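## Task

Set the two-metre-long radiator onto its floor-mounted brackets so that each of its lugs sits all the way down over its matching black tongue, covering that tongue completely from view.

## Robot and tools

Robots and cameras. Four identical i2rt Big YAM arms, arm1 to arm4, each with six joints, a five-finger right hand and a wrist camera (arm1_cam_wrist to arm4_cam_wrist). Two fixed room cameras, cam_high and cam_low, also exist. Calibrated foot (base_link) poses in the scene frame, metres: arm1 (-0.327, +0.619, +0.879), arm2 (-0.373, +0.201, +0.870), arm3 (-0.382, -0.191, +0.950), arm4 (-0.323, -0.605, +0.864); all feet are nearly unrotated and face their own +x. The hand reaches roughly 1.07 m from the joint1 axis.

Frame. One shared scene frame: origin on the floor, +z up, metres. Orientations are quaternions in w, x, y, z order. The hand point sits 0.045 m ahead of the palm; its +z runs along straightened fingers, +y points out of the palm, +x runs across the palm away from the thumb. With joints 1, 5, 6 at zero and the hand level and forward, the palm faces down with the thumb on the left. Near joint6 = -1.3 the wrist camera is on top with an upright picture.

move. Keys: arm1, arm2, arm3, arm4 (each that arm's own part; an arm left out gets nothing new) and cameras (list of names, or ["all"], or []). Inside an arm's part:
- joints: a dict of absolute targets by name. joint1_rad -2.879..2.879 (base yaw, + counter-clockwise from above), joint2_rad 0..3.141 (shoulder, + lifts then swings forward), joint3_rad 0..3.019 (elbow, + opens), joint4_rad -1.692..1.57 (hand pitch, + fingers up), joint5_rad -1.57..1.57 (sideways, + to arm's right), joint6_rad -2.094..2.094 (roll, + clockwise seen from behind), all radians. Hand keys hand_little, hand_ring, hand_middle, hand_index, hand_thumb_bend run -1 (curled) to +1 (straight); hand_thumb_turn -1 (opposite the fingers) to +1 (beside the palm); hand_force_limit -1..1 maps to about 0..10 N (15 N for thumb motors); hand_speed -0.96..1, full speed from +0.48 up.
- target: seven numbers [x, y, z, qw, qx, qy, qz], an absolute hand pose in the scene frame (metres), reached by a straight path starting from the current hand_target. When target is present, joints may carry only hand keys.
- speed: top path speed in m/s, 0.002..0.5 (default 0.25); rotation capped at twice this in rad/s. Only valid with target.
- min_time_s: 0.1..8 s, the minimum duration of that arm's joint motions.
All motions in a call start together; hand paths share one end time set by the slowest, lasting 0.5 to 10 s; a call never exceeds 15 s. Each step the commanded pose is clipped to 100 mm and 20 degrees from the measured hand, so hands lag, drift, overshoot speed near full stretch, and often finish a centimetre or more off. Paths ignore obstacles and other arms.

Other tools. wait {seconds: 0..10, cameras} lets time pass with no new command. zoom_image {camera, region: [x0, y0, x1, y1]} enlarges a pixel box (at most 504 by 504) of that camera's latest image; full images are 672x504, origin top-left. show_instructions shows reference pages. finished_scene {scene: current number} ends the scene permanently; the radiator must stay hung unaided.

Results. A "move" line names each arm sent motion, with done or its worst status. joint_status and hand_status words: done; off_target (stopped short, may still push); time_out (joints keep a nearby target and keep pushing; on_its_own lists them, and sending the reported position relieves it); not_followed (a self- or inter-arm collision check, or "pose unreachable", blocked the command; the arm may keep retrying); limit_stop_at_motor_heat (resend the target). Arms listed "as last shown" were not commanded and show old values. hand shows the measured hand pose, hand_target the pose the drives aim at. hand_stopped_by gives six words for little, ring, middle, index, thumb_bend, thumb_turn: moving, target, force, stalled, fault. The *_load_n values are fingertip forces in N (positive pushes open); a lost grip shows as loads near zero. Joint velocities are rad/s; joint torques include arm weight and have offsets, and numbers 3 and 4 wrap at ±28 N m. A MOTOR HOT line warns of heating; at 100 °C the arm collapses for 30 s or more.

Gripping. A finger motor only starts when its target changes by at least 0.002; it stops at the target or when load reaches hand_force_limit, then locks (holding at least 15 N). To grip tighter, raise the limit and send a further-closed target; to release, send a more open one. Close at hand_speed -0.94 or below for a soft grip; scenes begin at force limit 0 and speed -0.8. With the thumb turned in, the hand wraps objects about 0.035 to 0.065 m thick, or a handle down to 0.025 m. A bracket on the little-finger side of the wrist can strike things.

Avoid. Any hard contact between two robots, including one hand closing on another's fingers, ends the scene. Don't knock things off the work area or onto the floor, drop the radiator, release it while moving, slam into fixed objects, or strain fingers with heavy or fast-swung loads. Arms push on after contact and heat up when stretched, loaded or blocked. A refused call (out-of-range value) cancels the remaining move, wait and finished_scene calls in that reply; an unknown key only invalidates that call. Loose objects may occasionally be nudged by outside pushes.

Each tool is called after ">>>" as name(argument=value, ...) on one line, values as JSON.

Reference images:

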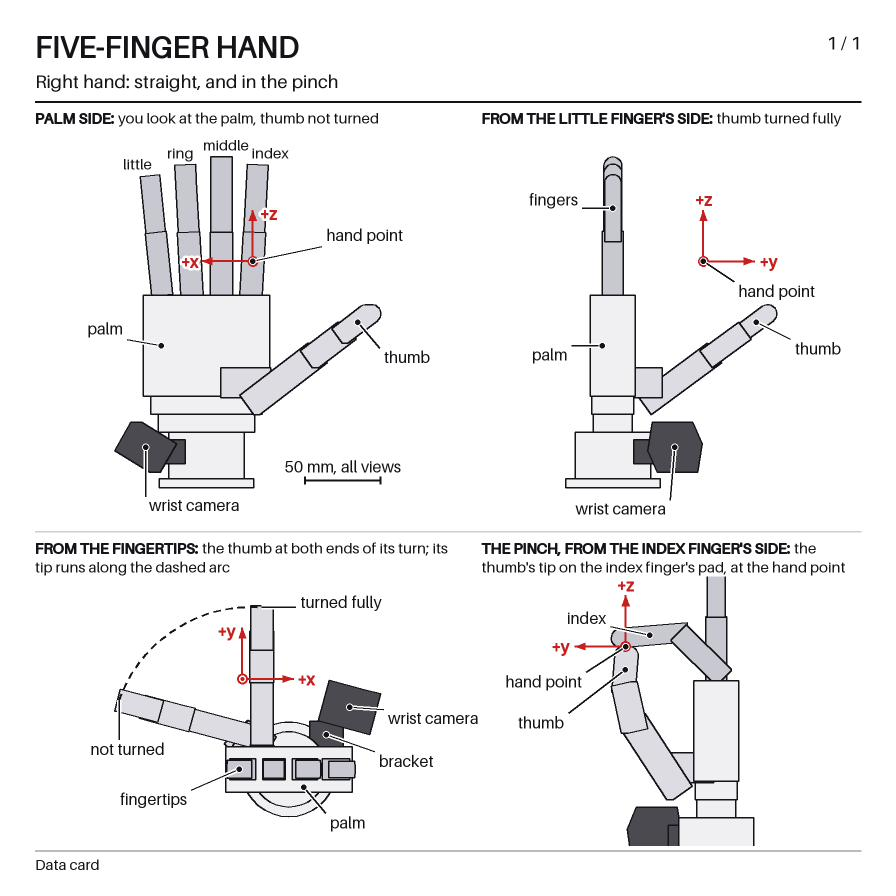

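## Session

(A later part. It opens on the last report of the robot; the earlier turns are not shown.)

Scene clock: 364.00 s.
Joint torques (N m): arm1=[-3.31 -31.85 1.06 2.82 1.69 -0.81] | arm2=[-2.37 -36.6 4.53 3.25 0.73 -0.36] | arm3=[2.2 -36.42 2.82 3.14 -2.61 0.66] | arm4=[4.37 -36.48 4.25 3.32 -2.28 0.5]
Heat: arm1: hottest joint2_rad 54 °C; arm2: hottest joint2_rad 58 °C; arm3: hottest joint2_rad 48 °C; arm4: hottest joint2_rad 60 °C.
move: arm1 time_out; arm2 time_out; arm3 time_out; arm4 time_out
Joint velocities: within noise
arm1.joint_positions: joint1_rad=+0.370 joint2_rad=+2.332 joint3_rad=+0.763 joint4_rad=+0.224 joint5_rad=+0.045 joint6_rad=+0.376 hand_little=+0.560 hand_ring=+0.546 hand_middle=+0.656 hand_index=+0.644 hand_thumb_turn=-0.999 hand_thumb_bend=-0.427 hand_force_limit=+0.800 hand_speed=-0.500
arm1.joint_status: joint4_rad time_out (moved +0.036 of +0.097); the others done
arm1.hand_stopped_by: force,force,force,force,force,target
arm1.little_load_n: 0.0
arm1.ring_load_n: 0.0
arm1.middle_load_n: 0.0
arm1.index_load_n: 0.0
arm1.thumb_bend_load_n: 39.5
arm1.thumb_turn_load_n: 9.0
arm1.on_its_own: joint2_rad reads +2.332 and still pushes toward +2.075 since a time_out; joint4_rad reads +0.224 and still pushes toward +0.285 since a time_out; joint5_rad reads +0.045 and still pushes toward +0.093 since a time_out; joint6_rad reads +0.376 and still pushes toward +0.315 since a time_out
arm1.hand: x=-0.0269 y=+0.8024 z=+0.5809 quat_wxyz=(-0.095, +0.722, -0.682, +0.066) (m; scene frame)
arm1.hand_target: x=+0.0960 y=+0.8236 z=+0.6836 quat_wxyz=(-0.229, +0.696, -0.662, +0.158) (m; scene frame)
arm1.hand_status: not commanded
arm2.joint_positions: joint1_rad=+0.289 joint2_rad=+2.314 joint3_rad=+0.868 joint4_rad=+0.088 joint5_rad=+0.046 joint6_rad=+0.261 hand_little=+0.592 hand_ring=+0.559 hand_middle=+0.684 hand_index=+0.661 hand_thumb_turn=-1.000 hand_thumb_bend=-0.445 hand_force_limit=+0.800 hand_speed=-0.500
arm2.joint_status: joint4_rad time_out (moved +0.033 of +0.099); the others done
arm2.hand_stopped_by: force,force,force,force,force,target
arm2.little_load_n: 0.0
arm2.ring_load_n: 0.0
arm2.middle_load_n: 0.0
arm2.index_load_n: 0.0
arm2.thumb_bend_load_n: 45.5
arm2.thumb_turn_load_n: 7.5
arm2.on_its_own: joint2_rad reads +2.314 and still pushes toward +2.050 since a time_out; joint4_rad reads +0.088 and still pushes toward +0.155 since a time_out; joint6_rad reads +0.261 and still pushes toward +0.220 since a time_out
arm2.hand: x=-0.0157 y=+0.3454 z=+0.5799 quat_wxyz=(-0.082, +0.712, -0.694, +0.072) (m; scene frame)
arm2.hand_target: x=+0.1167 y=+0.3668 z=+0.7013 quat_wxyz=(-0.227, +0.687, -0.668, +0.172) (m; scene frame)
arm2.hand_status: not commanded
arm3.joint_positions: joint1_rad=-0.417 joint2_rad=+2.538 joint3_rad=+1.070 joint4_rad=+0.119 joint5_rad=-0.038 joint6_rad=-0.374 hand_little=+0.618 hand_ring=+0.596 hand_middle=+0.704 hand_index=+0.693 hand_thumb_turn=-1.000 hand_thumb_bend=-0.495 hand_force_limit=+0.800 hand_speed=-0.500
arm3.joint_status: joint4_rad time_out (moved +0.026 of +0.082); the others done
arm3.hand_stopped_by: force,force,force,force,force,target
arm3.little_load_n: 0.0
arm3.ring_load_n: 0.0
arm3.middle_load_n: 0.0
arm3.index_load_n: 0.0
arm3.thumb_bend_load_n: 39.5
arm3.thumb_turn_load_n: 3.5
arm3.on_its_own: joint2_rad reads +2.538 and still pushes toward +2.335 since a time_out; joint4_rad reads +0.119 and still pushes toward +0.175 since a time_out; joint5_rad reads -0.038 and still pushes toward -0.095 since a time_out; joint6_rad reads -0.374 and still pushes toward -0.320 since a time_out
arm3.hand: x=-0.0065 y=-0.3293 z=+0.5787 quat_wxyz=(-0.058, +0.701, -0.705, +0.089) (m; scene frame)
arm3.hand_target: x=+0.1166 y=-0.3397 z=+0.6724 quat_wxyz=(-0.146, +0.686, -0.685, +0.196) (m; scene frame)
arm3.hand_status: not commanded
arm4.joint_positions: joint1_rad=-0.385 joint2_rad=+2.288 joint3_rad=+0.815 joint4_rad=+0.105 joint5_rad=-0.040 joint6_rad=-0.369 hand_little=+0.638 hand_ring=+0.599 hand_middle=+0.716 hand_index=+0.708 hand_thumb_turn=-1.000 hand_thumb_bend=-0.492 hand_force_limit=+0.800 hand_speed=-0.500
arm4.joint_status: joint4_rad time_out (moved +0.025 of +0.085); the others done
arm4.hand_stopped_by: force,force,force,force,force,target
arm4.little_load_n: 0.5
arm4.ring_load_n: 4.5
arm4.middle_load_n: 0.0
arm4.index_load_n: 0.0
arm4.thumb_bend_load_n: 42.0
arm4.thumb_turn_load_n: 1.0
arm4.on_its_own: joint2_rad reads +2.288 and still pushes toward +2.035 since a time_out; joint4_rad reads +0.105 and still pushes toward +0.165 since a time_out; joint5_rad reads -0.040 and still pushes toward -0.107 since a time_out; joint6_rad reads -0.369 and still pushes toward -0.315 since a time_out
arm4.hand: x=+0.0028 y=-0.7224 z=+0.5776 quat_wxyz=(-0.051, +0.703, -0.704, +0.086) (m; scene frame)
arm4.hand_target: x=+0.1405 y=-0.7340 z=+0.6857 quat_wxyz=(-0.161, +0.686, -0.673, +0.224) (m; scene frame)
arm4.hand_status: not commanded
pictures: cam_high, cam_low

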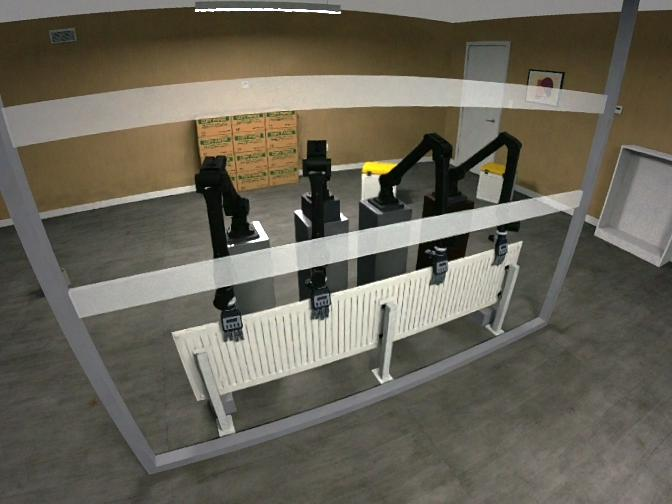

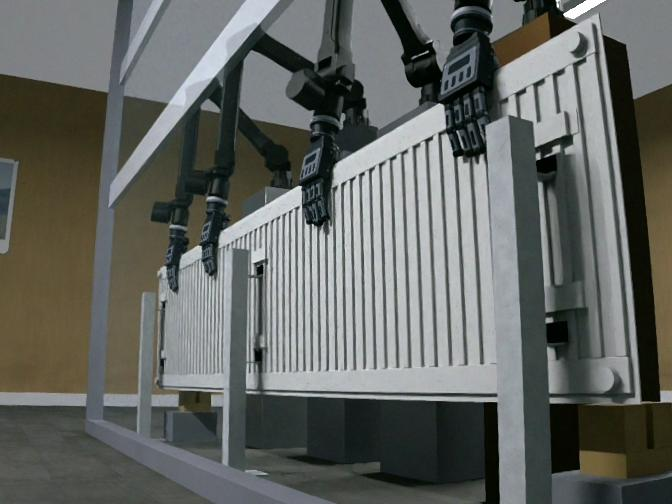

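>>> move(arm1={"joints":{"joint2_rad":2.18,"joint3_rad":0.778,"joint4_rad":0.25},"min_time_s":3}, arm2={"joints":{"joint2_rad":2.155,"joint3_rad":0.903,"joint4_rad":0.125},"min_time_s":3}, arm3={"joints":{"joint2_rad":2.43,"joint3_rad":1.088,"joint4_rad":0.15},"min_time_s":3}, arm4={"joints":{"joint2_rad":2.155,"joint3_rad":0.858,"joint4_rad":0.14},"min_time_s":3}, cameras=["cam_high","cam_low"])

>>> zoom_image(camera="cam_low", region=[525, 115, 615, 185])

>>> zoom_image(camera="cam_low", region=[535, 290, 610, 370])

>>> zoom_image(camera="cam_low", region=[240, 240, 290, 290])

>>> zoom_image(camera="cam_low", region=[240, 330, 290, 380])

>>> zoom_image(camera="cam_low", region=[150, 280, 180, 320])

>>> zoom_image(camera="cam_low", region=[150, 340, 180, 380])

Scene clock: 373.47 s.
Joint torques (N m): arm1=[-3.43 -26.34 0.06 1.44 1.78 -0.81] | arm2=[-2.26 -30.86 3.37 1.91 0.81 -0.36] | arm3=[2.2 -30.62 1.59 1.42 -2.68 0.66] | arm4=[5.95 -28.63 3.55 1.06 -2.37 0.57]
Heat: arm1: hottest joint2_rad 55 °C; arm2: hottest joint2_rad 58 °C; arm3: hottest joint2_rad 48 °C; arm4: hottest joint2_rad 61 °C.
move: arm1 time_out; arm2 time_out; arm3 done; arm4 time_out
Joint velocities: within noise
arm1.joint_positions: joint1_rad=+0.370 joint2_rad=+2.363 joint3_rad=+0.777 joint4_rad=+0.224 joint5_rad=+0.042 joint6_rad=+0.376 hand_little=+0.560 hand_ring=+0.546 hand_middle=+0.656 hand_index=+0.644 hand_thumb_turn=-0.999 hand_thumb_bend=-0.427 hand_force_limit=+0.800 hand_speed=-0.500
arm1.joint_status: joint2_rad time_out (moved +0.032 of -0.152); the others done
arm1.hand_stopped_by: force,force,force,force,force,target
arm1.little_load_n: 0.0
arm1.ring_load_n: 0.0
arm1.middle_load_n: 0.0
arm1.index_load_n: 0.0
arm1.thumb_bend_load_n: 36.0
arm1.thumb_turn_load_n: 8.0
arm1.on_its_own: joint2_rad reads +2.363 and still pushes toward +2.180 since a time_out; joint5_rad reads +0.042 and still pushes toward +0.093 since a time_out; joint6_rad reads +0.376 and still pushes toward +0.315 since a time_out
arm1.hand: x=-0.0309 y=+0.8011 z=+0.5709 quat_wxyz=(-0.087, +0.723, -0.683, +0.061) (m; scene frame)
arm1.hand_target: x=+0.0558 y=+0.8067 z=+0.6367 quat_wxyz=(-0.168, +0.710, -0.671, +0.131) (m; scene frame)
arm1.hand_status: not commanded
arm2.joint_positions: joint1_rad=+0.289 joint2_rad=+2.345 joint3_rad=+0.882 joint4_rad=+0.094 joint5_rad=+0.045 joint6_rad=+0.261 hand_little=+0.592 hand_ring=+0.559 hand_middle=+0.684 hand_index=+0.661 hand_thumb_turn=-1.000 hand_thumb_bend=-0.444 hand_force_limit=+0.800 hand_speed=-0.500
arm2.joint_status: joint2_rad time_out (moved +0.031 of -0.159); the others done
arm2.hand_stopped_by: force,force,force,force,force,target
arm2.little_load_n: 0.0
arm2.ring_load_n: 0.0
arm2.middle_load_n: 0.0
arm2.index_load_n: 0.0
arm2.thumb_bend_load_n: 41.5
arm2.thumb_turn_load_n: 7.0
arm2.on_its_own: joint2_rad reads +2.345 and still pushes toward +2.155 since a time_out; joint6_rad reads +0.261 and still pushes toward +0.220 since a time_out
arm2.hand: x=-0.0188 y=+0.3447 z=+0.5693 quat_wxyz=(-0.076, +0.712, -0.694, +0.069) (m; scene frame)
arm2.hand_target: x=+0.0778 y=+0.3560 z=+0.6495 quat_wxyz=(-0.172, +0.701, -0.678, +0.140) (m; scene frame)
arm2.hand_status: not commanded
arm3.joint_positions: joint1_rad=-0.417 joint2_rad=+2.568 joint3_rad=+1.083 joint4_rad=+0.133 joint5_rad=-0.037 joint6_rad=-0.373 hand_little=+0.618 hand_ring=+0.596 hand_middle=+0.704 hand_index=+0.693 hand_thumb_turn=-1.000 hand_thumb_bend=-0.495 hand_force_limit=+0.800 hand_speed=-0.500
arm3.joint_status: all done
arm3.hand_stopped_by: force,force,force,force,force,target
arm3.little_load_n: 0.5
arm3.ring_load_n: 0.0
arm3.middle_load_n: 0.0
arm3.index_load_n: 0.0
arm3.thumb_bend_load_n: 37.5
arm3.thumb_turn_load_n: 2.5
arm3.on_its_own: joint5_rad reads -0.037 and still pushes toward -0.095 since a time_out; joint6_rad reads -0.373 and still pushes toward -0.320 since a time_out
arm3.hand: x=-0.0092 y=-0.3285 z=+0.5676 quat_wxyz=(-0.056, +0.701, -0.705, +0.088) (m; scene frame)
arm3.hand_target: x=+0.0719 y=-0.3238 z=+0.6265 quat_wxyz=(-0.121, +0.693, -0.696, +0.143) (m; scene frame)
arm3.hand_status: not commanded
arm4.joint_positions: joint1_rad=-0.385 joint2_rad=+2.326 joint3_rad=+0.826 joint4_rad=+0.125 joint5_rad=-0.040 joint6_rad=-0.374 hand_little=+0.639 hand_ring=+0.599 hand_middle=+0.716 hand_index=+0.708 hand_thumb_turn=-1.000 hand_thumb_bend=-0.492 hand_force_limit=+0.800 hand_speed=-0.500
arm4.joint_status: joint2_rad time_out (moved +0.038 of -0.133); the others done
arm4.hand_stopped_by: force,force,force,force,force,target
arm4.little_load_n: 3.0
arm4.ring_load_n: 9.0
arm4.middle_load_n: 0.0
arm4.index_load_n: 0.0
arm4.thumb_bend_load_n: 42.0
arm4.thumb_turn_load_n: 1.5
arm4.on_its_own: joint2_rad reads +2.326 and still pushes toward +2.155 since a time_out; joint5_rad reads -0.040 and still pushes toward -0.107 since a time_out; joint6_rad reads -0.374 and still pushes toward -0.315 since a time_out
arm4.hand: x=-0.0005 y=-0.7216 z=+0.5652 quat_wxyz=(-0.050, +0.705, -0.702, +0.083) (m; scene frame)
arm4.hand_target: x=+0.0977 y=-0.7202 z=+0.6322 quat_wxyz=(-0.131, +0.695, -0.688, +0.162) (m; scene frame)
arm4.hand_status: not commanded
pictures: cam_high, cam_low

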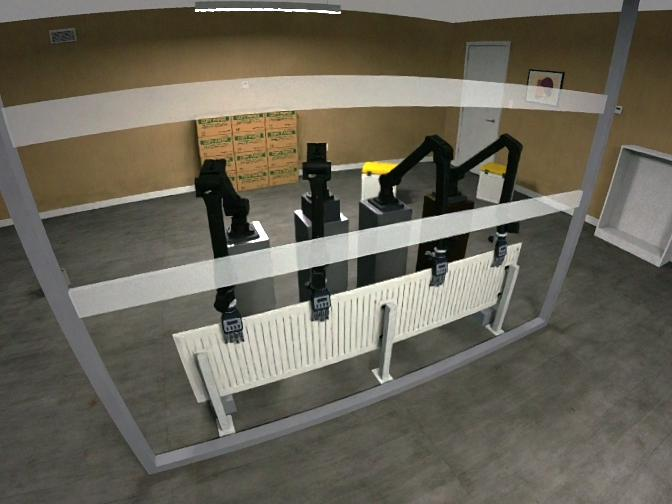

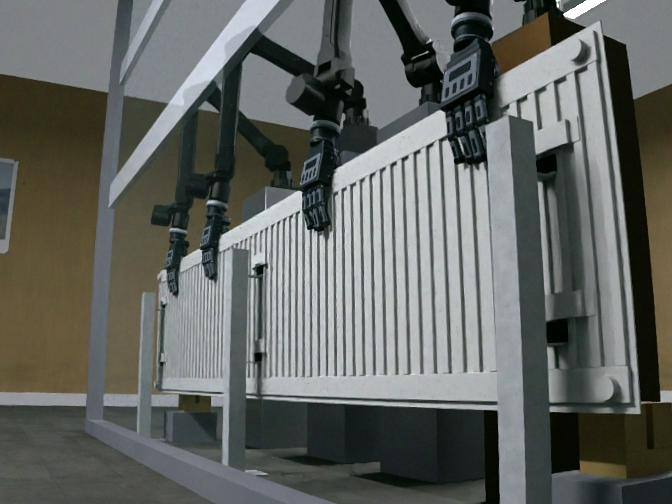

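Scaled by 5.600 from the camera's 672x504 image, which has a finer 960x720 frame.

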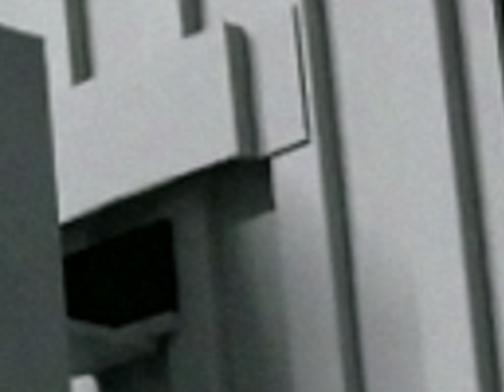

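Scaled by 6.300 from the camera's 672x504 image, which has a finer 960x720 frame.

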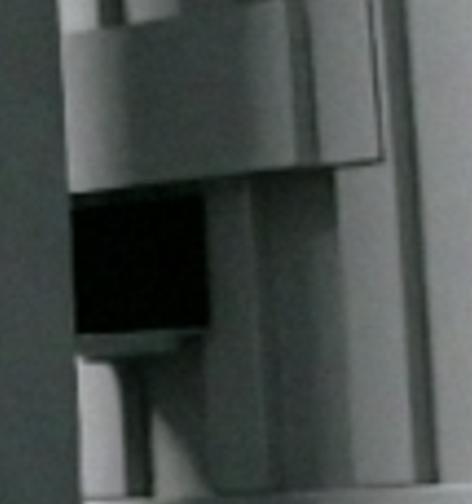

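Scaled by 10.080 from the camera's 672x504 image, which has a finer 960x720 frame.

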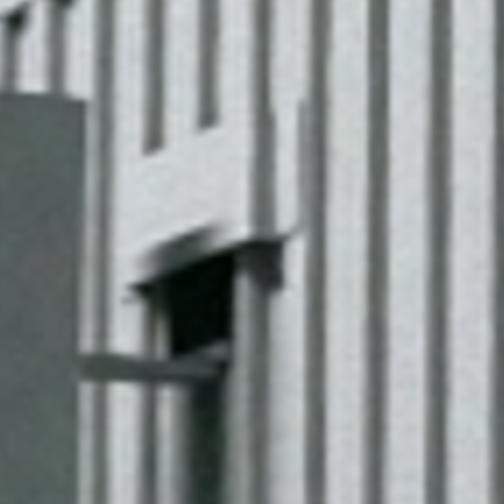

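Scaled by 10.080 from the camera's 672x504 image, which has a finer 960x720 frame.

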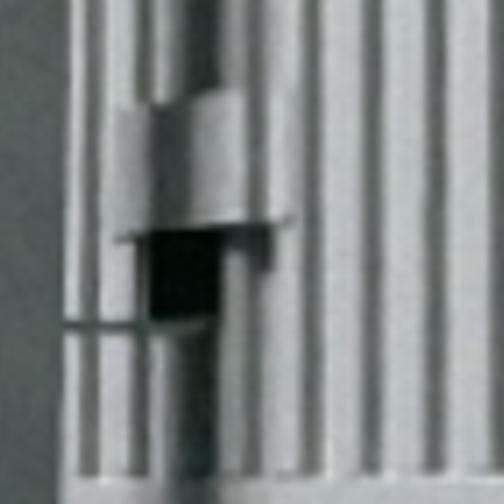

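Scaled by 12.600 from the camera's 672x504 image, which has a finer 960x720 frame.

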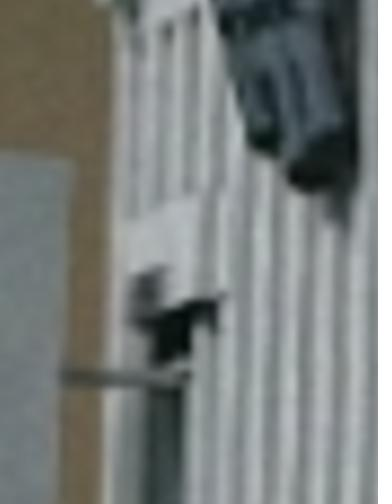

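Scaled by 12.600 from the camera's 672x504 image, which has a finer 960x720 frame.

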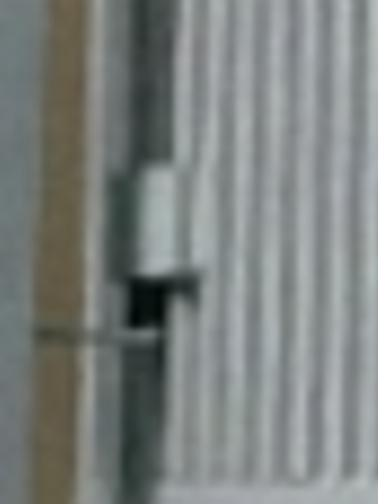

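>>> move(arm1={"joints":{"joint2_rad":2.225,"joint3_rad":0.795,"joint4_rad":0.265},"min_time_s":3}, arm2={"joints":{"joint2_rad":2.195,"joint3_rad":0.918,"joint4_rad":0.142},"min_time_s":3}, arm3={"joints":{"joint2_rad":2.458,"joint3_rad":1.102,"joint4_rad":0.16},"min_time_s":3}, arm4={"joints":{"joint2_rad":2.187,"joint3_rad":0.870,"joint4_rad":0.155},"min_time_s":3}, cameras=["cam_high","cam_low"])

>>> zoom_image(camera="cam_low", region=[525, 115, 615, 185])

>>> zoom_image(camera="cam_low", region=[535, 290, 610, 370])

>>> zoom_image(camera="cam_low", region=[240, 240, 290, 290])

>>> zoom_image(camera="cam_low", region=[240, 330, 290, 380])

>>> zoom_image(camera="cam_low", region=[150, 280, 180, 320])

>>> zoom_image(camera="cam_low", region=[150, 340, 180, 380])

Scene clock: 380.03 s.
Joint torques (N m): arm1=[-3.55 -26.4 -0.35 1.66 1.78 -0.82] | arm2=[-2.37 -30.51 2.91 1.87 0.74 -0.37] | arm3=[2.2 -30.86 1.14 1.36 -2.75 0.66] | arm4=[4.84 -29.57 3.07 1.22 -2.35 0.59]
Heat: arm1: hottest joint2_rad 55 °C; arm2: hottest joint2_rad 57 °C; arm3: hottest joint2_rad 49 °C; arm4: hottest joint2_rad 60 °C.
move: arm1 time_out; arm2 time_out; arm3 done; arm4 time_out
Joint velocities: within noise
arm1.joint_positions: joint1_rad=+0.370 joint2_rad=+2.406 joint3_rad=+0.799 joint4_rad=+0.232 joint5_rad=+0.043 joint6_rad=+0.376 hand_little=+0.560 hand_ring=+0.546 hand_middle=+0.656 hand_index=+0.644 hand_thumb_turn=-0.999 hand_thumb_bend=-0.427 hand_force_limit=+0.800 hand_speed=-0.500
arm1.joint_status: joint2_rad time_out (moved +0.043 of -0.138); the others done
arm1.hand_stopped_by: force,force,force,force,force,target
arm1.little_load_n: 0.0
arm1.ring_load_n: 0.0
arm1.middle_load_n: 0.0
arm1.index_load_n: 0.0
arm1.thumb_bend_load_n: 35.0
arm1.thumb_turn_load_n: 7.5
arm1.on_its_own: joint2_rad reads +2.406 and still pushes toward +2.225 since a time_out; joint5_rad reads +0.043 and still pushes toward +0.093 since a time_out; joint6_rad reads +0.376 and still pushes toward +0.315 since a time_out
arm1.hand: x=-0.0333 y=+0.7997 z=+0.5571 quat_wxyz=(-0.081, +0.723, -0.683, +0.059) (m; scene frame)
arm1.hand_target: x=+0.0539 y=+0.8058 z=+0.6215 quat_wxyz=(-0.163, +0.712, -0.671, +0.129) (m; scene frame)
arm1.hand_status: not commanded
arm2.joint_positions: joint1_rad=+0.289 joint2_rad=+2.383 joint3_rad=+0.900 joint4_rad=+0.110 joint5_rad=+0.046 joint6_rad=+0.261 hand_little=+0.592 hand_ring=+0.559 hand_middle=+0.684 hand_index=+0.661 hand_thumb_turn=-1.000 hand_thumb_bend=-0.444 hand_force_limit=+0.800 hand_speed=-0.500
arm2.joint_status: joint2_rad time_out (moved +0.038 of -0.150); the others done
arm2.hand_stopped_by: force,force,force,force,force,target
arm2.little_load_n: 0.0
arm2.ring_load_n: 0.0
arm2.middle_load_n: 0.0
arm2.index_load_n: 0.0
arm2.thumb_bend_load_n: 41.0
arm2.thumb_turn_load_n: 6.5
arm2.on_its_own: joint2_rad reads +2.383 and still pushes toward +2.195 since a time_out; joint6_rad reads +0.261 and still pushes toward +0.220 since a time_out
arm2.hand: x=-0.0190 y=+0.3444 z=+0.5564 quat_wxyz=(-0.075, +0.712, -0.694, +0.068) (m; scene frame)
arm2.hand_target: x=+0.0776 y=+0.3559 z=+0.6352 quat_wxyz=(-0.169, +0.701, -0.679, +0.138) (m; scene frame)
arm2.hand_status: not commanded
arm3.joint_positions: joint1_rad=-0.417 joint2_rad=+2.598 joint3_rad=+1.101 joint4_rad=+0.144 joint5_rad=-0.035 joint6_rad=-0.373 hand_little=+0.618 hand_ring=+0.596 hand_middle=+0.704 hand_index=+0.693 hand_thumb_turn=-1.000 hand_thumb_bend=-0.495 hand_force_limit=+0.800 hand_speed=-0.500
arm3.joint_status: all done
arm3.hand_stopped_by: force,force,force,force,force,target
arm3.little_load_n: 0.5
arm3.ring_load_n: 0.0
arm3.middle_load_n: 0.0
arm3.index_load_n: 0.0
arm3.thumb_bend_load_n: 37.5
arm3.thumb_turn_load_n: 2.5
arm3.on_its_own: joint5_rad reads -0.035 and still pushes toward -0.095 since a time_out; joint6_rad reads -0.373 and still pushes toward -0.320 since a time_out
arm3.hand: x=-0.0101 y=-0.3286 z=+0.5565 quat_wxyz=(-0.055, +0.701, -0.706, +0.088) (m; scene frame)
arm3.hand_target: x=+0.0705 y=-0.3234 z=+0.6157 quat_wxyz=(-0.120, +0.693, -0.696, +0.141) (m; scene frame)
arm3.hand_status: not commanded
arm4.joint_positions: joint1_rad=-0.385 joint2_rad=+2.357 joint3_rad=+0.841 joint4_rad=+0.140 joint5_rad=-0.039 joint6_rad=-0.376 hand_little=+0.639 hand_ring=+0.599 hand_middle=+0.716 hand_index=+0.708 hand_thumb_turn=-1.000 hand_thumb_bend=-0.492 hand_force_limit=+0.800 hand_speed=-0.500
arm4.joint_status: joint2_rad time_out (moved +0.031 of -0.139); the others done
arm4.hand_stopped_by: force,force,force,force,force,target
arm4.little_load_n: 2.5
arm4.ring_load_n: 9.5
arm4.middle_load_n: 0.0
arm4.index_load_n: 0.0
arm4.thumb_bend_load_n: 42.0
arm4.thumb_turn_load_n: 1.5
arm4.on_its_own: joint2_rad reads +2.357 and still pushes toward +2.187 since a time_out; joint5_rad reads -0.039 and still pushes toward -0.107 since a time_out; joint6_rad reads -0.376 and still pushes toward -0.315 since a time_out
arm4.hand: x=-0.0004 y=-0.7222 z=+0.5551 quat_wxyz=(-0.049, +0.706, -0.701, +0.083) (m; scene frame)
arm4.hand_target: x=+0.0977 y=-0.7202 z=+0.6215 quat_wxyz=(-0.130, +0.695, -0.688, +0.159) (m; scene frame)
arm4.hand_status: not commanded
pictures: cam_high, cam_low

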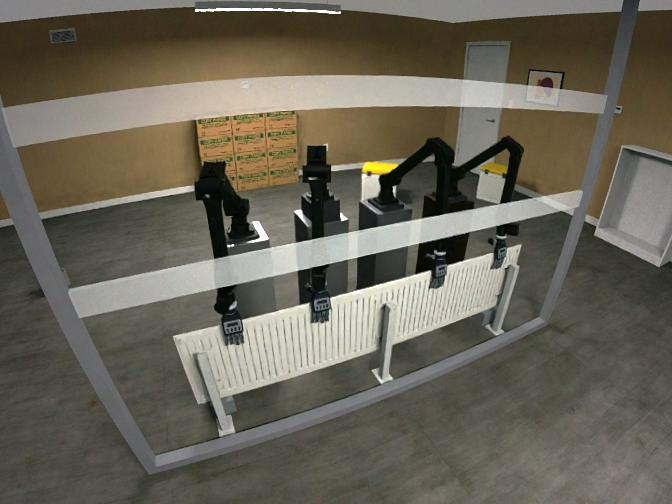

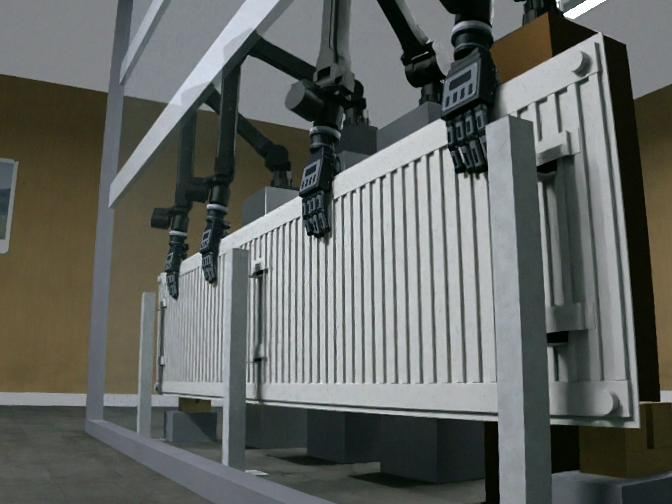

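Scaled by 5.600 from the camera's 672x504 image, which has a finer 960x720 frame.

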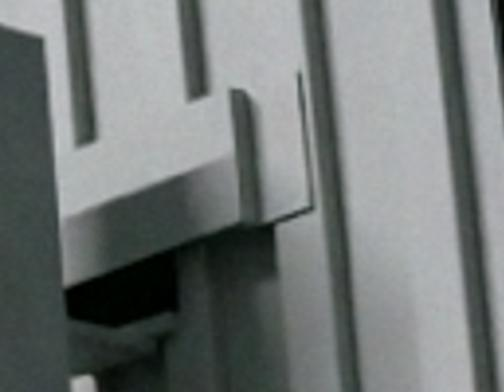

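Scaled by 6.300 from the camera's 672x504 image, which has a finer 960x720 frame.

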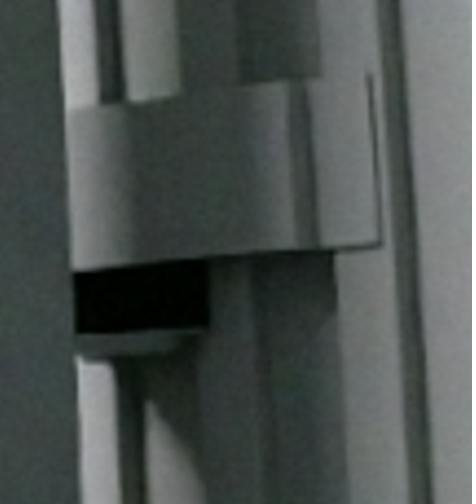

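Scaled by 10.080 from the camera's 672x504 image, which has a finer 960x720 frame.

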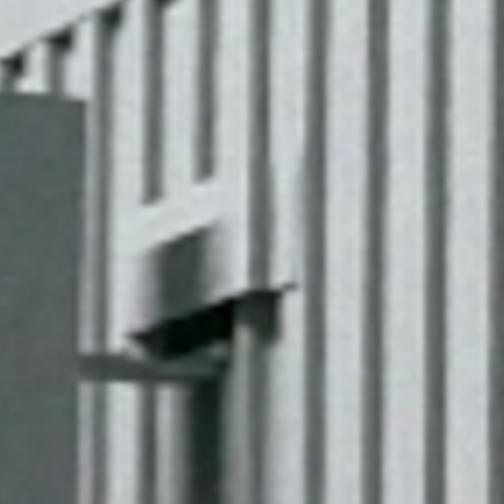

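Scaled by 10.080 from the camera's 672x504 image, which has a finer 960x720 frame.

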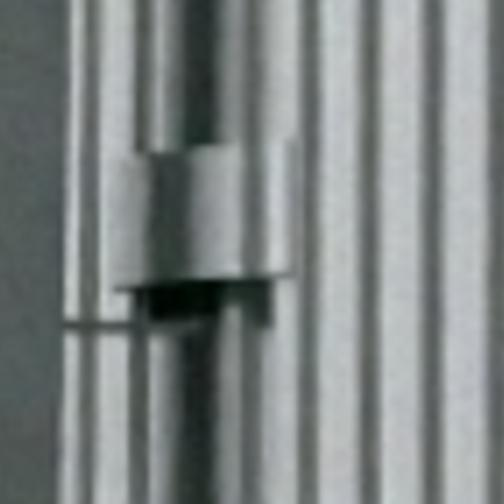

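Scaled by 12.600 from the camera's 672x504 image, which has a finer 960x720 frame.

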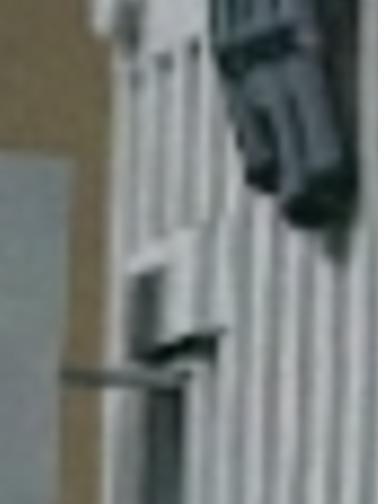

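Scaled by 12.600 from the camera's 672x504 image, which has a finer 960x720 frame.

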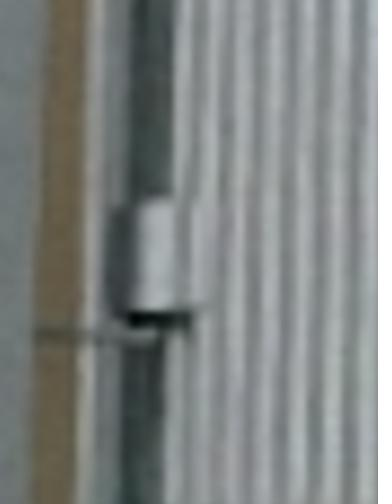

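>>> move(arm1={"joints":{"joint2_rad":2.275,"joint3_rad":0.813,"joint4_rad":0.285},"min_time_s":3}, arm2={"joints":{"joint2_rad":2.24,"joint3_rad":0.934,"joint4_rad":0.165},"min_time_s":3}, arm3={"joints":{"joint2_rad":2.492,"joint3_rad":1.118,"joint4_rad":0.175},"min_time_s":3}, arm4={"joints":{"joint2_rad":2.223,"joint3_rad":0.884,"joint4_rad":0.17},"min_time_s":3}, cameras=["cam_high","cam_low"])

>>> zoom_image(camera="cam_low", region=[525, 115, 615, 185])

>>> zoom_image(camera="cam_low", region=[535, 290, 610, 370])

>>> zoom_image(camera="cam_low", region=[240, 240, 290, 290])

>>> zoom_image(camera="cam_low", region=[240, 330, 290, 380])

>>> zoom_image(camera="cam_low", region=[150, 280, 180, 320])

>>> zoom_image(camera="cam_low", region=[150, 340, 180, 380])

Scene clock: 386.50 s.
Joint torques (N m): arm1=[-3.6 -25.82 -0.68 1.73 1.77 -0.83] | arm2=[-2.55 -30.04 2.76 2.11 0.73 -0.38] | arm3=[2.2 -29.86 1.21 1.51 -2.78 0.66] | arm4=[4.72 -27.75 3.29 1.2 -2.36 0.61]
Heat: arm1: hottest joint2_rad 57 °C; arm2: hottest joint2_rad 57 °C; arm3: hottest joint2_rad 50 °C; arm4: hottest joint2_rad 59 °C.
move: arm1 time_out; arm2 time_out; arm3 done; arm4 time_out
Joint velocities: within noise
arm1.joint_positions: joint1_rad=+0.370 joint2_rad=+2.446 joint3_rad=+0.818 joint4_rad=+0.251 joint5_rad=+0.043 joint6_rad=+0.376 hand_little=+0.560 hand_ring=+0.546 hand_middle=+0.656 hand_index=+0.644 hand_thumb_turn=-0.999 hand_thumb_bend=-0.427 hand_force_limit=+0.800 hand_speed=-0.500
arm1.joint_status: joint2_rad time_out (moved +0.040 of -0.131); the others done
arm1.hand_stopped_by: force,force,force,force,force,target
arm1.little_load_n: 0.0
arm1.ring_load_n: 0.0
arm1.middle_load_n: 0.0
arm1.index_load_n: 0.0
arm1.thumb_bend_load_n: 34.0
arm1.thumb_turn_load_n: 7.0
arm1.on_its_own: joint1_rad reads +0.370 and still pushes toward +0.325 since a time_out; joint2_rad reads +2.446 and still pushes toward +2.275 since a time_out; joint5_rad reads +0.043 and still pushes toward +0.093 since a time_out; joint6_rad reads +0.376 and still pushes toward +0.315 since a time_out
arm1.hand: x=-0.0336 y=+0.7997 z=+0.5442 quat_wxyz=(-0.081, +0.724, -0.683, +0.059) (m; scene frame)
arm1.hand_target: x=+0.0511 y=+0.8045 z=+0.6047 quat_wxyz=(-0.157, +0.713, -0.672, +0.126) (m; scene frame)
arm1.hand_status: not commanded
arm2.joint_positions: joint1_rad=+0.289 joint2_rad=+2.415 joint3_rad=+0.915 joint4_rad=+0.127 joint5_rad=+0.046 joint6_rad=+0.261 hand_little=+0.592 hand_ring=+0.559 hand_middle=+0.684 hand_index=+0.661 hand_thumb_turn=-1.000 hand_thumb_bend=-0.444 hand_force_limit=+0.800 hand_speed=-0.500
arm2.joint_status: joint2_rad time_out (moved +0.033 of -0.143); the others done
arm2.hand_stopped_by: force,force,force,force,force,target
arm2.little_load_n: 0.0
arm2.ring_load_n: 0.0
arm2.middle_load_n: 0.0
arm2.index_load_n: 0.0
arm2.thumb_bend_load_n: 40.5
arm2.thumb_turn_load_n: 5.5
arm2.on_its_own: joint2_rad reads +2.415 and still pushes toward +2.240 since a time_out; joint6_rad reads +0.261 and still pushes toward +0.220 since a time_out
arm2.hand: x=-0.0190 y=+0.3445 z=+0.5454 quat_wxyz=(-0.074, +0.713, -0.694, +0.068) (m; scene frame)
arm2.hand_target: x=+0.0771 y=+0.3558 z=+0.6191 quat_wxyz=(-0.167, +0.702, -0.679, +0.136) (m; scene frame)
arm2.hand_status: not commanded
arm3.joint_positions: joint1_rad=-0.417 joint2_rad=+2.620 joint3_rad=+1.115 joint4_rad=+0.157 joint5_rad=-0.034 joint6_rad=-0.373 hand_little=+0.618 hand_ring=+0.596 hand_middle=+0.704 hand_index=+0.693 hand_thumb_turn=-1.000 hand_thumb_bend=-0.495 hand_force_limit=+0.800 hand_speed=-0.500
arm3.joint_status: all done
arm3.hand_stopped_by: force,force,force,force,force,target
arm3.little_load_n: 0.0
arm3.ring_load_n: 0.0
arm3.middle_load_n: 0.0
arm3.index_load_n: 0.0
arm3.thumb_bend_load_n: 38.5
arm3.thumb_turn_load_n: 2.0
arm3.on_its_own: joint5_rad reads -0.034 and still pushes toward -0.095 since a time_out; joint6_rad reads -0.373 and still pushes toward -0.320 since a time_out
arm3.hand: x=-0.0091 y=-0.3291 z=+0.5481 quat_wxyz=(-0.056, +0.701, -0.705, +0.090) (m; scene frame)
arm3.hand_target: x=+0.0694 y=-0.3230 z=+0.6028 quat_wxyz=(-0.120, +0.693, -0.697, +0.140) (m; scene frame)
arm3.hand_status: not commanded
arm4.joint_positions: joint1_rad=-0.385 joint2_rad=+2.378 joint3_rad=+0.850 joint4_rad=+0.151 joint5_rad=-0.038 joint6_rad=-0.378 hand_little=+0.639 hand_ring=+0.599 hand_middle=+0.716 hand_index=+0.708 hand_thumb_turn=-1.000 hand_thumb_bend=-0.492 hand_force_limit=+0.800 hand_speed=-0.500
arm4.joint_status: joint2_rad time_out (moved +0.021 of -0.134); the others done
arm4.hand_stopped_by: force,force,force,force,force,target
arm4.little_load_n: 1.5
arm4.ring_load_n: 8.5
arm4.middle_load_n: 0.0
arm4.index_load_n: 0.0
arm4.thumb_bend_load_n: 42.0
arm4.thumb_turn_load_n: 2.5
arm4.on_its_own: joint2_rad reads +2.378 and still pushes toward +2.223 since a time_out; joint5_rad reads -0.038 and still pushes toward -0.107 since a time_out; joint6_rad reads -0.378 and still pushes toward -0.315 since a time_out
arm4.hand: x=-0.0003 y=-0.7225 z=+0.5484 quat_wxyz=(-0.049, +0.707, -0.701, +0.083) (m; scene frame)
arm4.hand_target: x=+0.0972 y=-0.7203 z=+0.6091 quat_wxyz=(-0.128, +0.696, -0.689, +0.157) (m; scene frame)
arm4.hand_status: not commanded
pictures: cam_high, cam_low

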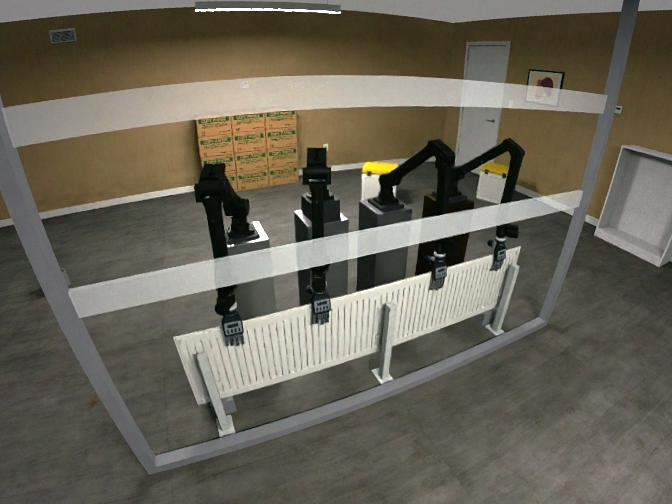

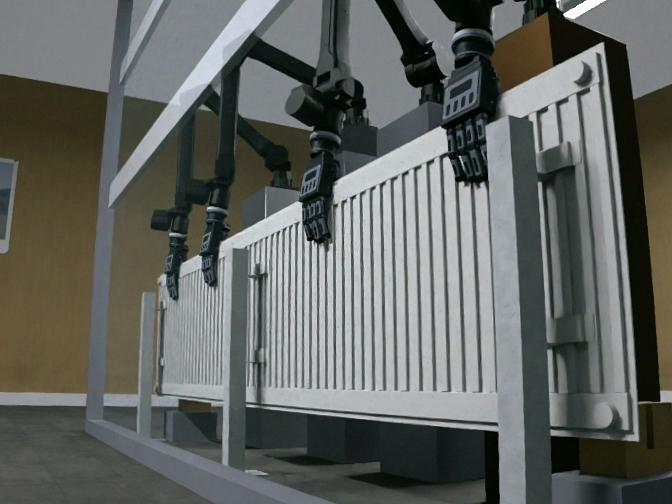

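Scaled by 5.600 from the camera's 672x504 image, which has a finer 960x720 frame.

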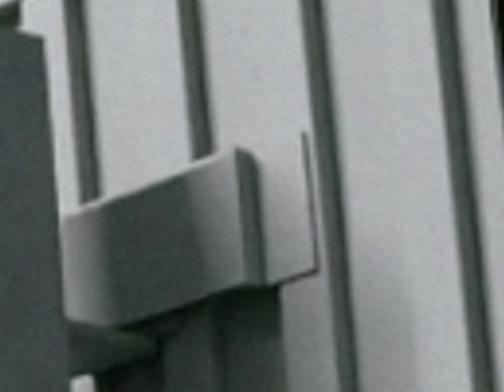

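Scaled by 6.300 from the camera's 672x504 image, which has a finer 960x720 frame.

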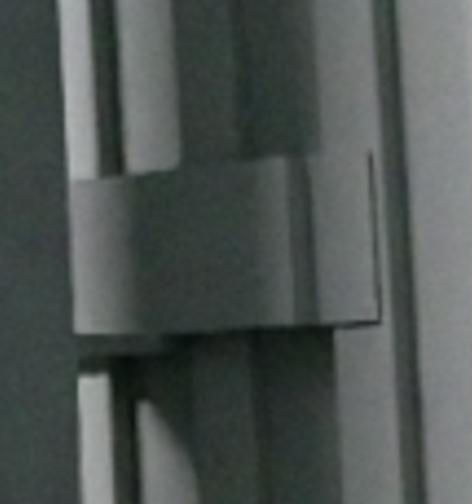

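Scaled by 10.080 from the camera's 672x504 image, which has a finer 960x720 frame.

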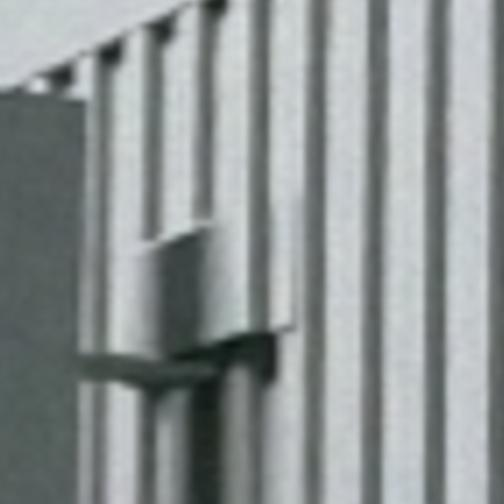

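Scaled by 10.080 from the camera's 672x504 image, which has a finer 960x720 frame.

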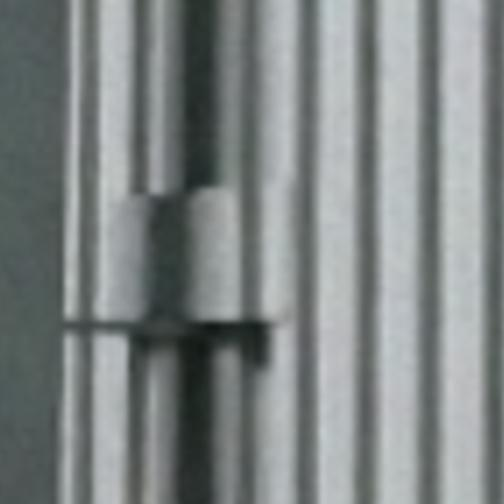

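Scaled by 12.600 from the camera's 672x504 image, which has a finer 960x720 frame.

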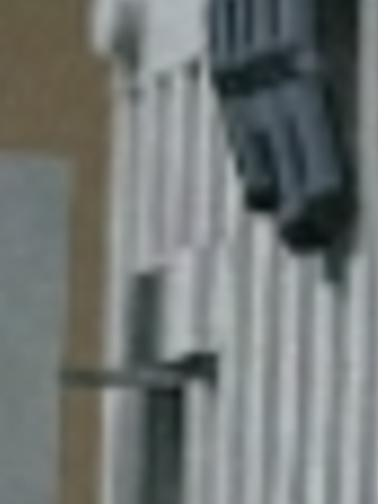

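Scaled by 12.600 from the camera's 672x504 image, which has a finer 960x720 frame.

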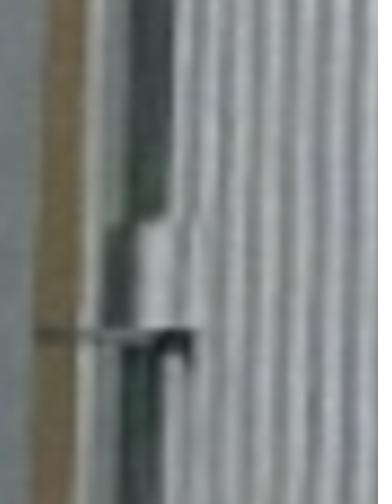

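>>> move(arm1={"joints":{"joint2_rad":2.325,"joint3_rad":0.828,"joint4_rad":0.27},"min_time_s":3}, arm2={"joints":{"joint2_rad":2.28,"joint3_rad":0.945,"joint4_rad":0.16},"min_time_s":3}, arm3={"joints":{"joint2_rad":2.53,"joint3_rad":1.128,"joint4_rad":0.17},"min_time_s":3}, arm4={"joints":{"joint2_rad":2.265,"joint3_rad":0.884,"joint4_rad":0.17},"min_time_s":3}, cameras=["cam_high","cam_low"])

>>> zoom_image(camera="cam_low", region=[525, 115, 615, 185])

>>> zoom_image(camera="cam_low", region=[240, 240, 290, 290])

>>> zoom_image(camera="cam_low", region=[150, 280, 180, 320])

Scene clock: 390.47 s.
Joint torques (N m): arm1=[-3.49 -21.95 0.03 1.11 1.8 -0.81] | arm2=[-2.61 -26.81 3.74 1.92 0.79 -0.36] | arm3=[2.2 -26.64 2 1.26 -2.78 0.66] | arm4=[4.54 -24.59 3.45 1.37 -2.35 0.55]
Heat: arm1: hottest joint2_rad 57 °C; arm2: hottest joint2_rad 57 °C; arm3: hottest joint2_rad 50 °C; arm4: hottest joint2_rad 58 °C.
move: arm1 done; arm2 done; arm3 done; arm4 done
Joint velocities: within noise
arm1.joint_positions: joint1_rad=+0.370 joint2_rad=+2.449 joint3_rad=+0.824 joint4_rad=+0.251 joint5_rad=+0.042 joint6_rad=+0.376 hand_little=+0.560 hand_ring=+0.546 hand_middle=+0.656 hand_index=+0.644 hand_thumb_turn=-0.999 hand_thumb_bend=-0.427 hand_force_limit=+0.800 hand_speed=-0.500
arm1.joint_status: all done
arm1.hand_stopped_by: force,force,force,force,force,target
arm1.little_load_n: 0.0
arm1.ring_load_n: 0.0
arm1.middle_load_n: 0.0
arm1.index_load_n: 0.0
arm1.thumb_bend_load_n: 33.5
arm1.thumb_turn_load_n: 7.5
arm1.on_its_own: joint1_rad reads +0.370 and still pushes toward +0.325 since a time_out; joint5_rad reads +0.042 and still pushes toward +0.093 since a time_out; joint6_rad reads +0.376 and still pushes toward +0.315 since a time_out
arm1.hand: x=-0.0312 y=+0.8009 z=+0.5434 quat_wxyz=(-0.082, +0.723, -0.683, +0.059) (m; scene frame)
arm1.hand_target: x=+0.0374 y=+0.7987 z=+0.5857 quat_wxyz=(-0.135, +0.717, -0.674, +0.116) (m; scene frame)
arm1.hand_status: not commanded
arm2.joint_positions: joint1_rad=+0.289 joint2_rad=+2.417 joint3_rad=+0.916 joint4_rad=+0.127 joint5_rad=+0.046 joint6_rad=+0.261 hand_little=+0.592 hand_ring=+0.559 hand_middle=+0.684 hand_index=+0.661 hand_thumb_turn=-1.000 hand_thumb_bend=-0.444 hand_force_limit=+0.800 hand_speed=-0.500
arm2.joint_status: all done
arm2.hand_stopped_by: force,force,force,force,force,target
arm2.little_load_n: 0.0
arm2.ring_load_n: 0.0
arm2.middle_load_n: 0.0
arm2.index_load_n: 0.0
arm2.thumb_bend_load_n: 40.0
arm2.thumb_turn_load_n: 5.5
arm2.on_its_own: joint6_rad reads +0.261 and still pushes toward +0.220 since a time_out
arm2.hand: x=-0.0194 y=+0.3445 z=+0.5447 quat_wxyz=(-0.074, +0.713, -0.694, +0.068) (m; scene frame)
arm2.hand_target: x=+0.0675 y=+0.3532 z=+0.6024 quat_wxyz=(-0.152, +0.705, -0.681, +0.128) (m; scene frame)
arm2.hand_status: not commanded
arm3.joint_positions: joint1_rad=-0.417 joint2_rad=+2.622 joint3_rad=+1.116 joint4_rad=+0.157 joint5_rad=-0.034 joint6_rad=-0.373 hand_little=+0.618 hand_ring=+0.596 hand_middle=+0.704 hand_index=+0.693 hand_thumb_turn=-1.000 hand_thumb_bend=-0.495 hand_force_limit=+0.800 hand_speed=-0.500
arm3.joint_status: all done
arm3.hand_stopped_by: force,force,force,force,force,target
arm3.little_load_n: 0.0
arm3.ring_load_n: 0.0
arm3.middle_load_n: 0.0
arm3.index_load_n: 0.0
arm3.thumb_bend_load_n: 38.0
arm3.thumb_turn_load_n: 2.0
arm3.on_its_own: joint5_rad reads -0.034 and still pushes toward -0.095 since a time_out; joint6_rad reads -0.373 and still pushes toward -0.320 since a time_out
arm3.hand: x=-0.0095 y=-0.3289 z=+0.5474 quat_wxyz=(-0.056, +0.701, -0.705, +0.089) (m; scene frame)
arm3.hand_target: x=+0.0567 y=-0.3185 z=+0.5869 quat_wxyz=(-0.113, +0.695, -0.699, +0.126) (m; scene frame)
arm3.hand_status: not commanded
arm4.joint_positions: joint1_rad=-0.385 joint2_rad=+2.381 joint3_rad=+0.850 joint4_rad=+0.152 joint5_rad=-0.038 joint6_rad=-0.378 hand_little=+0.638 hand_ring=+0.599 hand_middle=+0.716 hand_index=+0.708 hand_thumb_turn=-1.000 hand_thumb_bend=-0.492 hand_force_limit=+0.800 hand_speed=-0.500
arm4.joint_status: all done
arm4.hand_stopped_by: force,force,force,force,force,target
arm4.little_load_n: 1.0
arm4.ring_load_n: 7.5
arm4.middle_load_n: 0.0
arm4.index_load_n: 0.0
arm4.thumb_bend_load_n: 41.5
arm4.thumb_turn_load_n: 3.0
arm4.on_its_own: joint5_rad reads -0.038 and still pushes toward -0.107 since a time_out; joint6_rad reads -0.378 and still pushes toward -0.315 since a time_out
arm4.hand: x=-0.0014 y=-0.7221 z=+0.5475 quat_wxyz=(-0.048, +0.707, -0.701, +0.082) (m; scene frame)
arm4.hand_target: x=+0.0812 y=-0.7151 z=+0.5920 quat_wxyz=(-0.119, +0.698, -0.693, +0.138) (m; scene frame)
arm4.hand_status: not commanded
pictures: cam_high, cam_low

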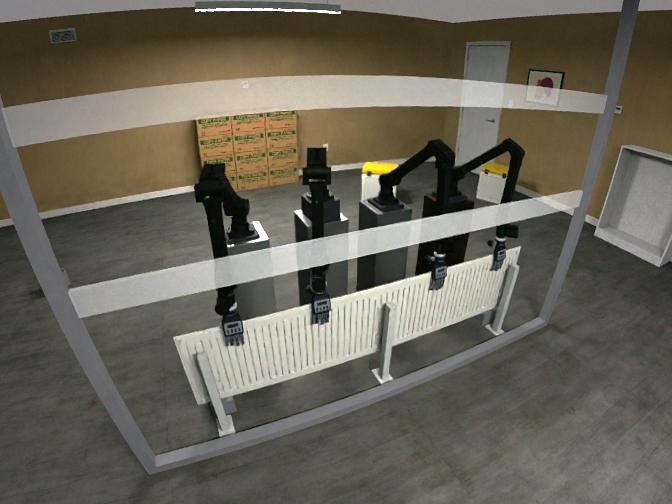

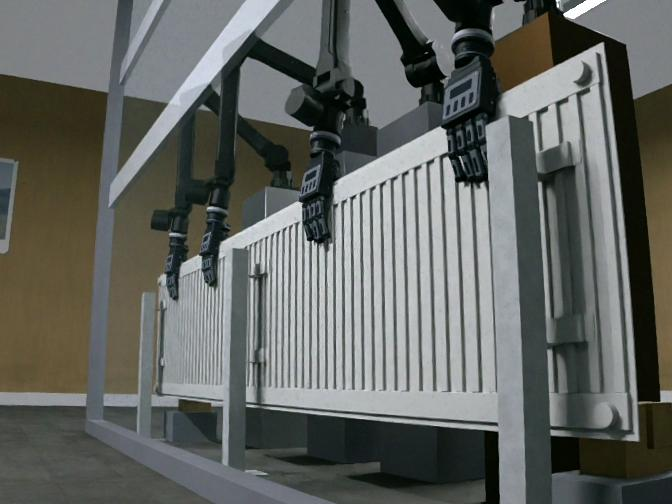

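Scaled by 5.600 from the camera's 672x504 image, which has a finer 960x720 frame.

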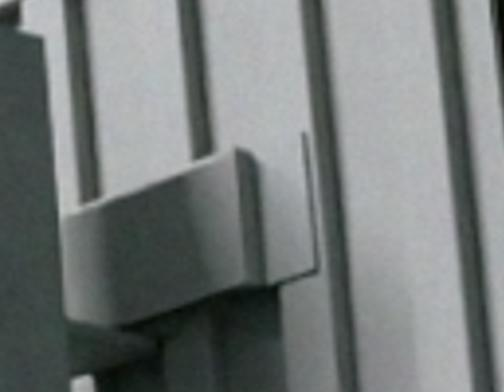

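Scaled by 10.080 from the camera's 672x504 image, which has a finer 960x720 frame.

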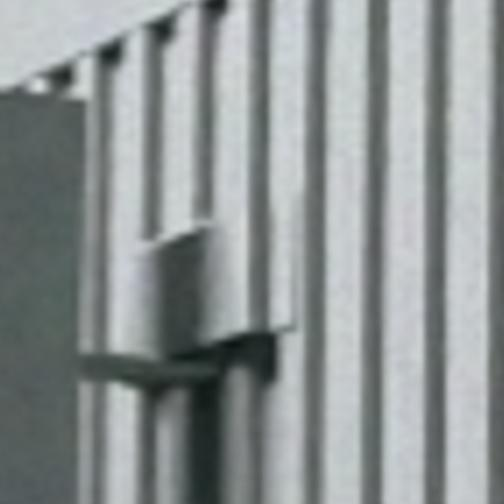

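Scaled by 12.600 from the camera's 672x504 image, which has a finer 960x720 frame.

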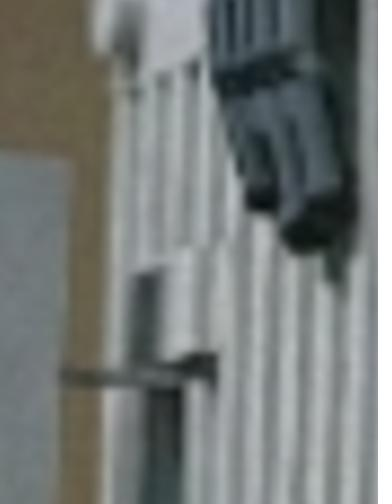

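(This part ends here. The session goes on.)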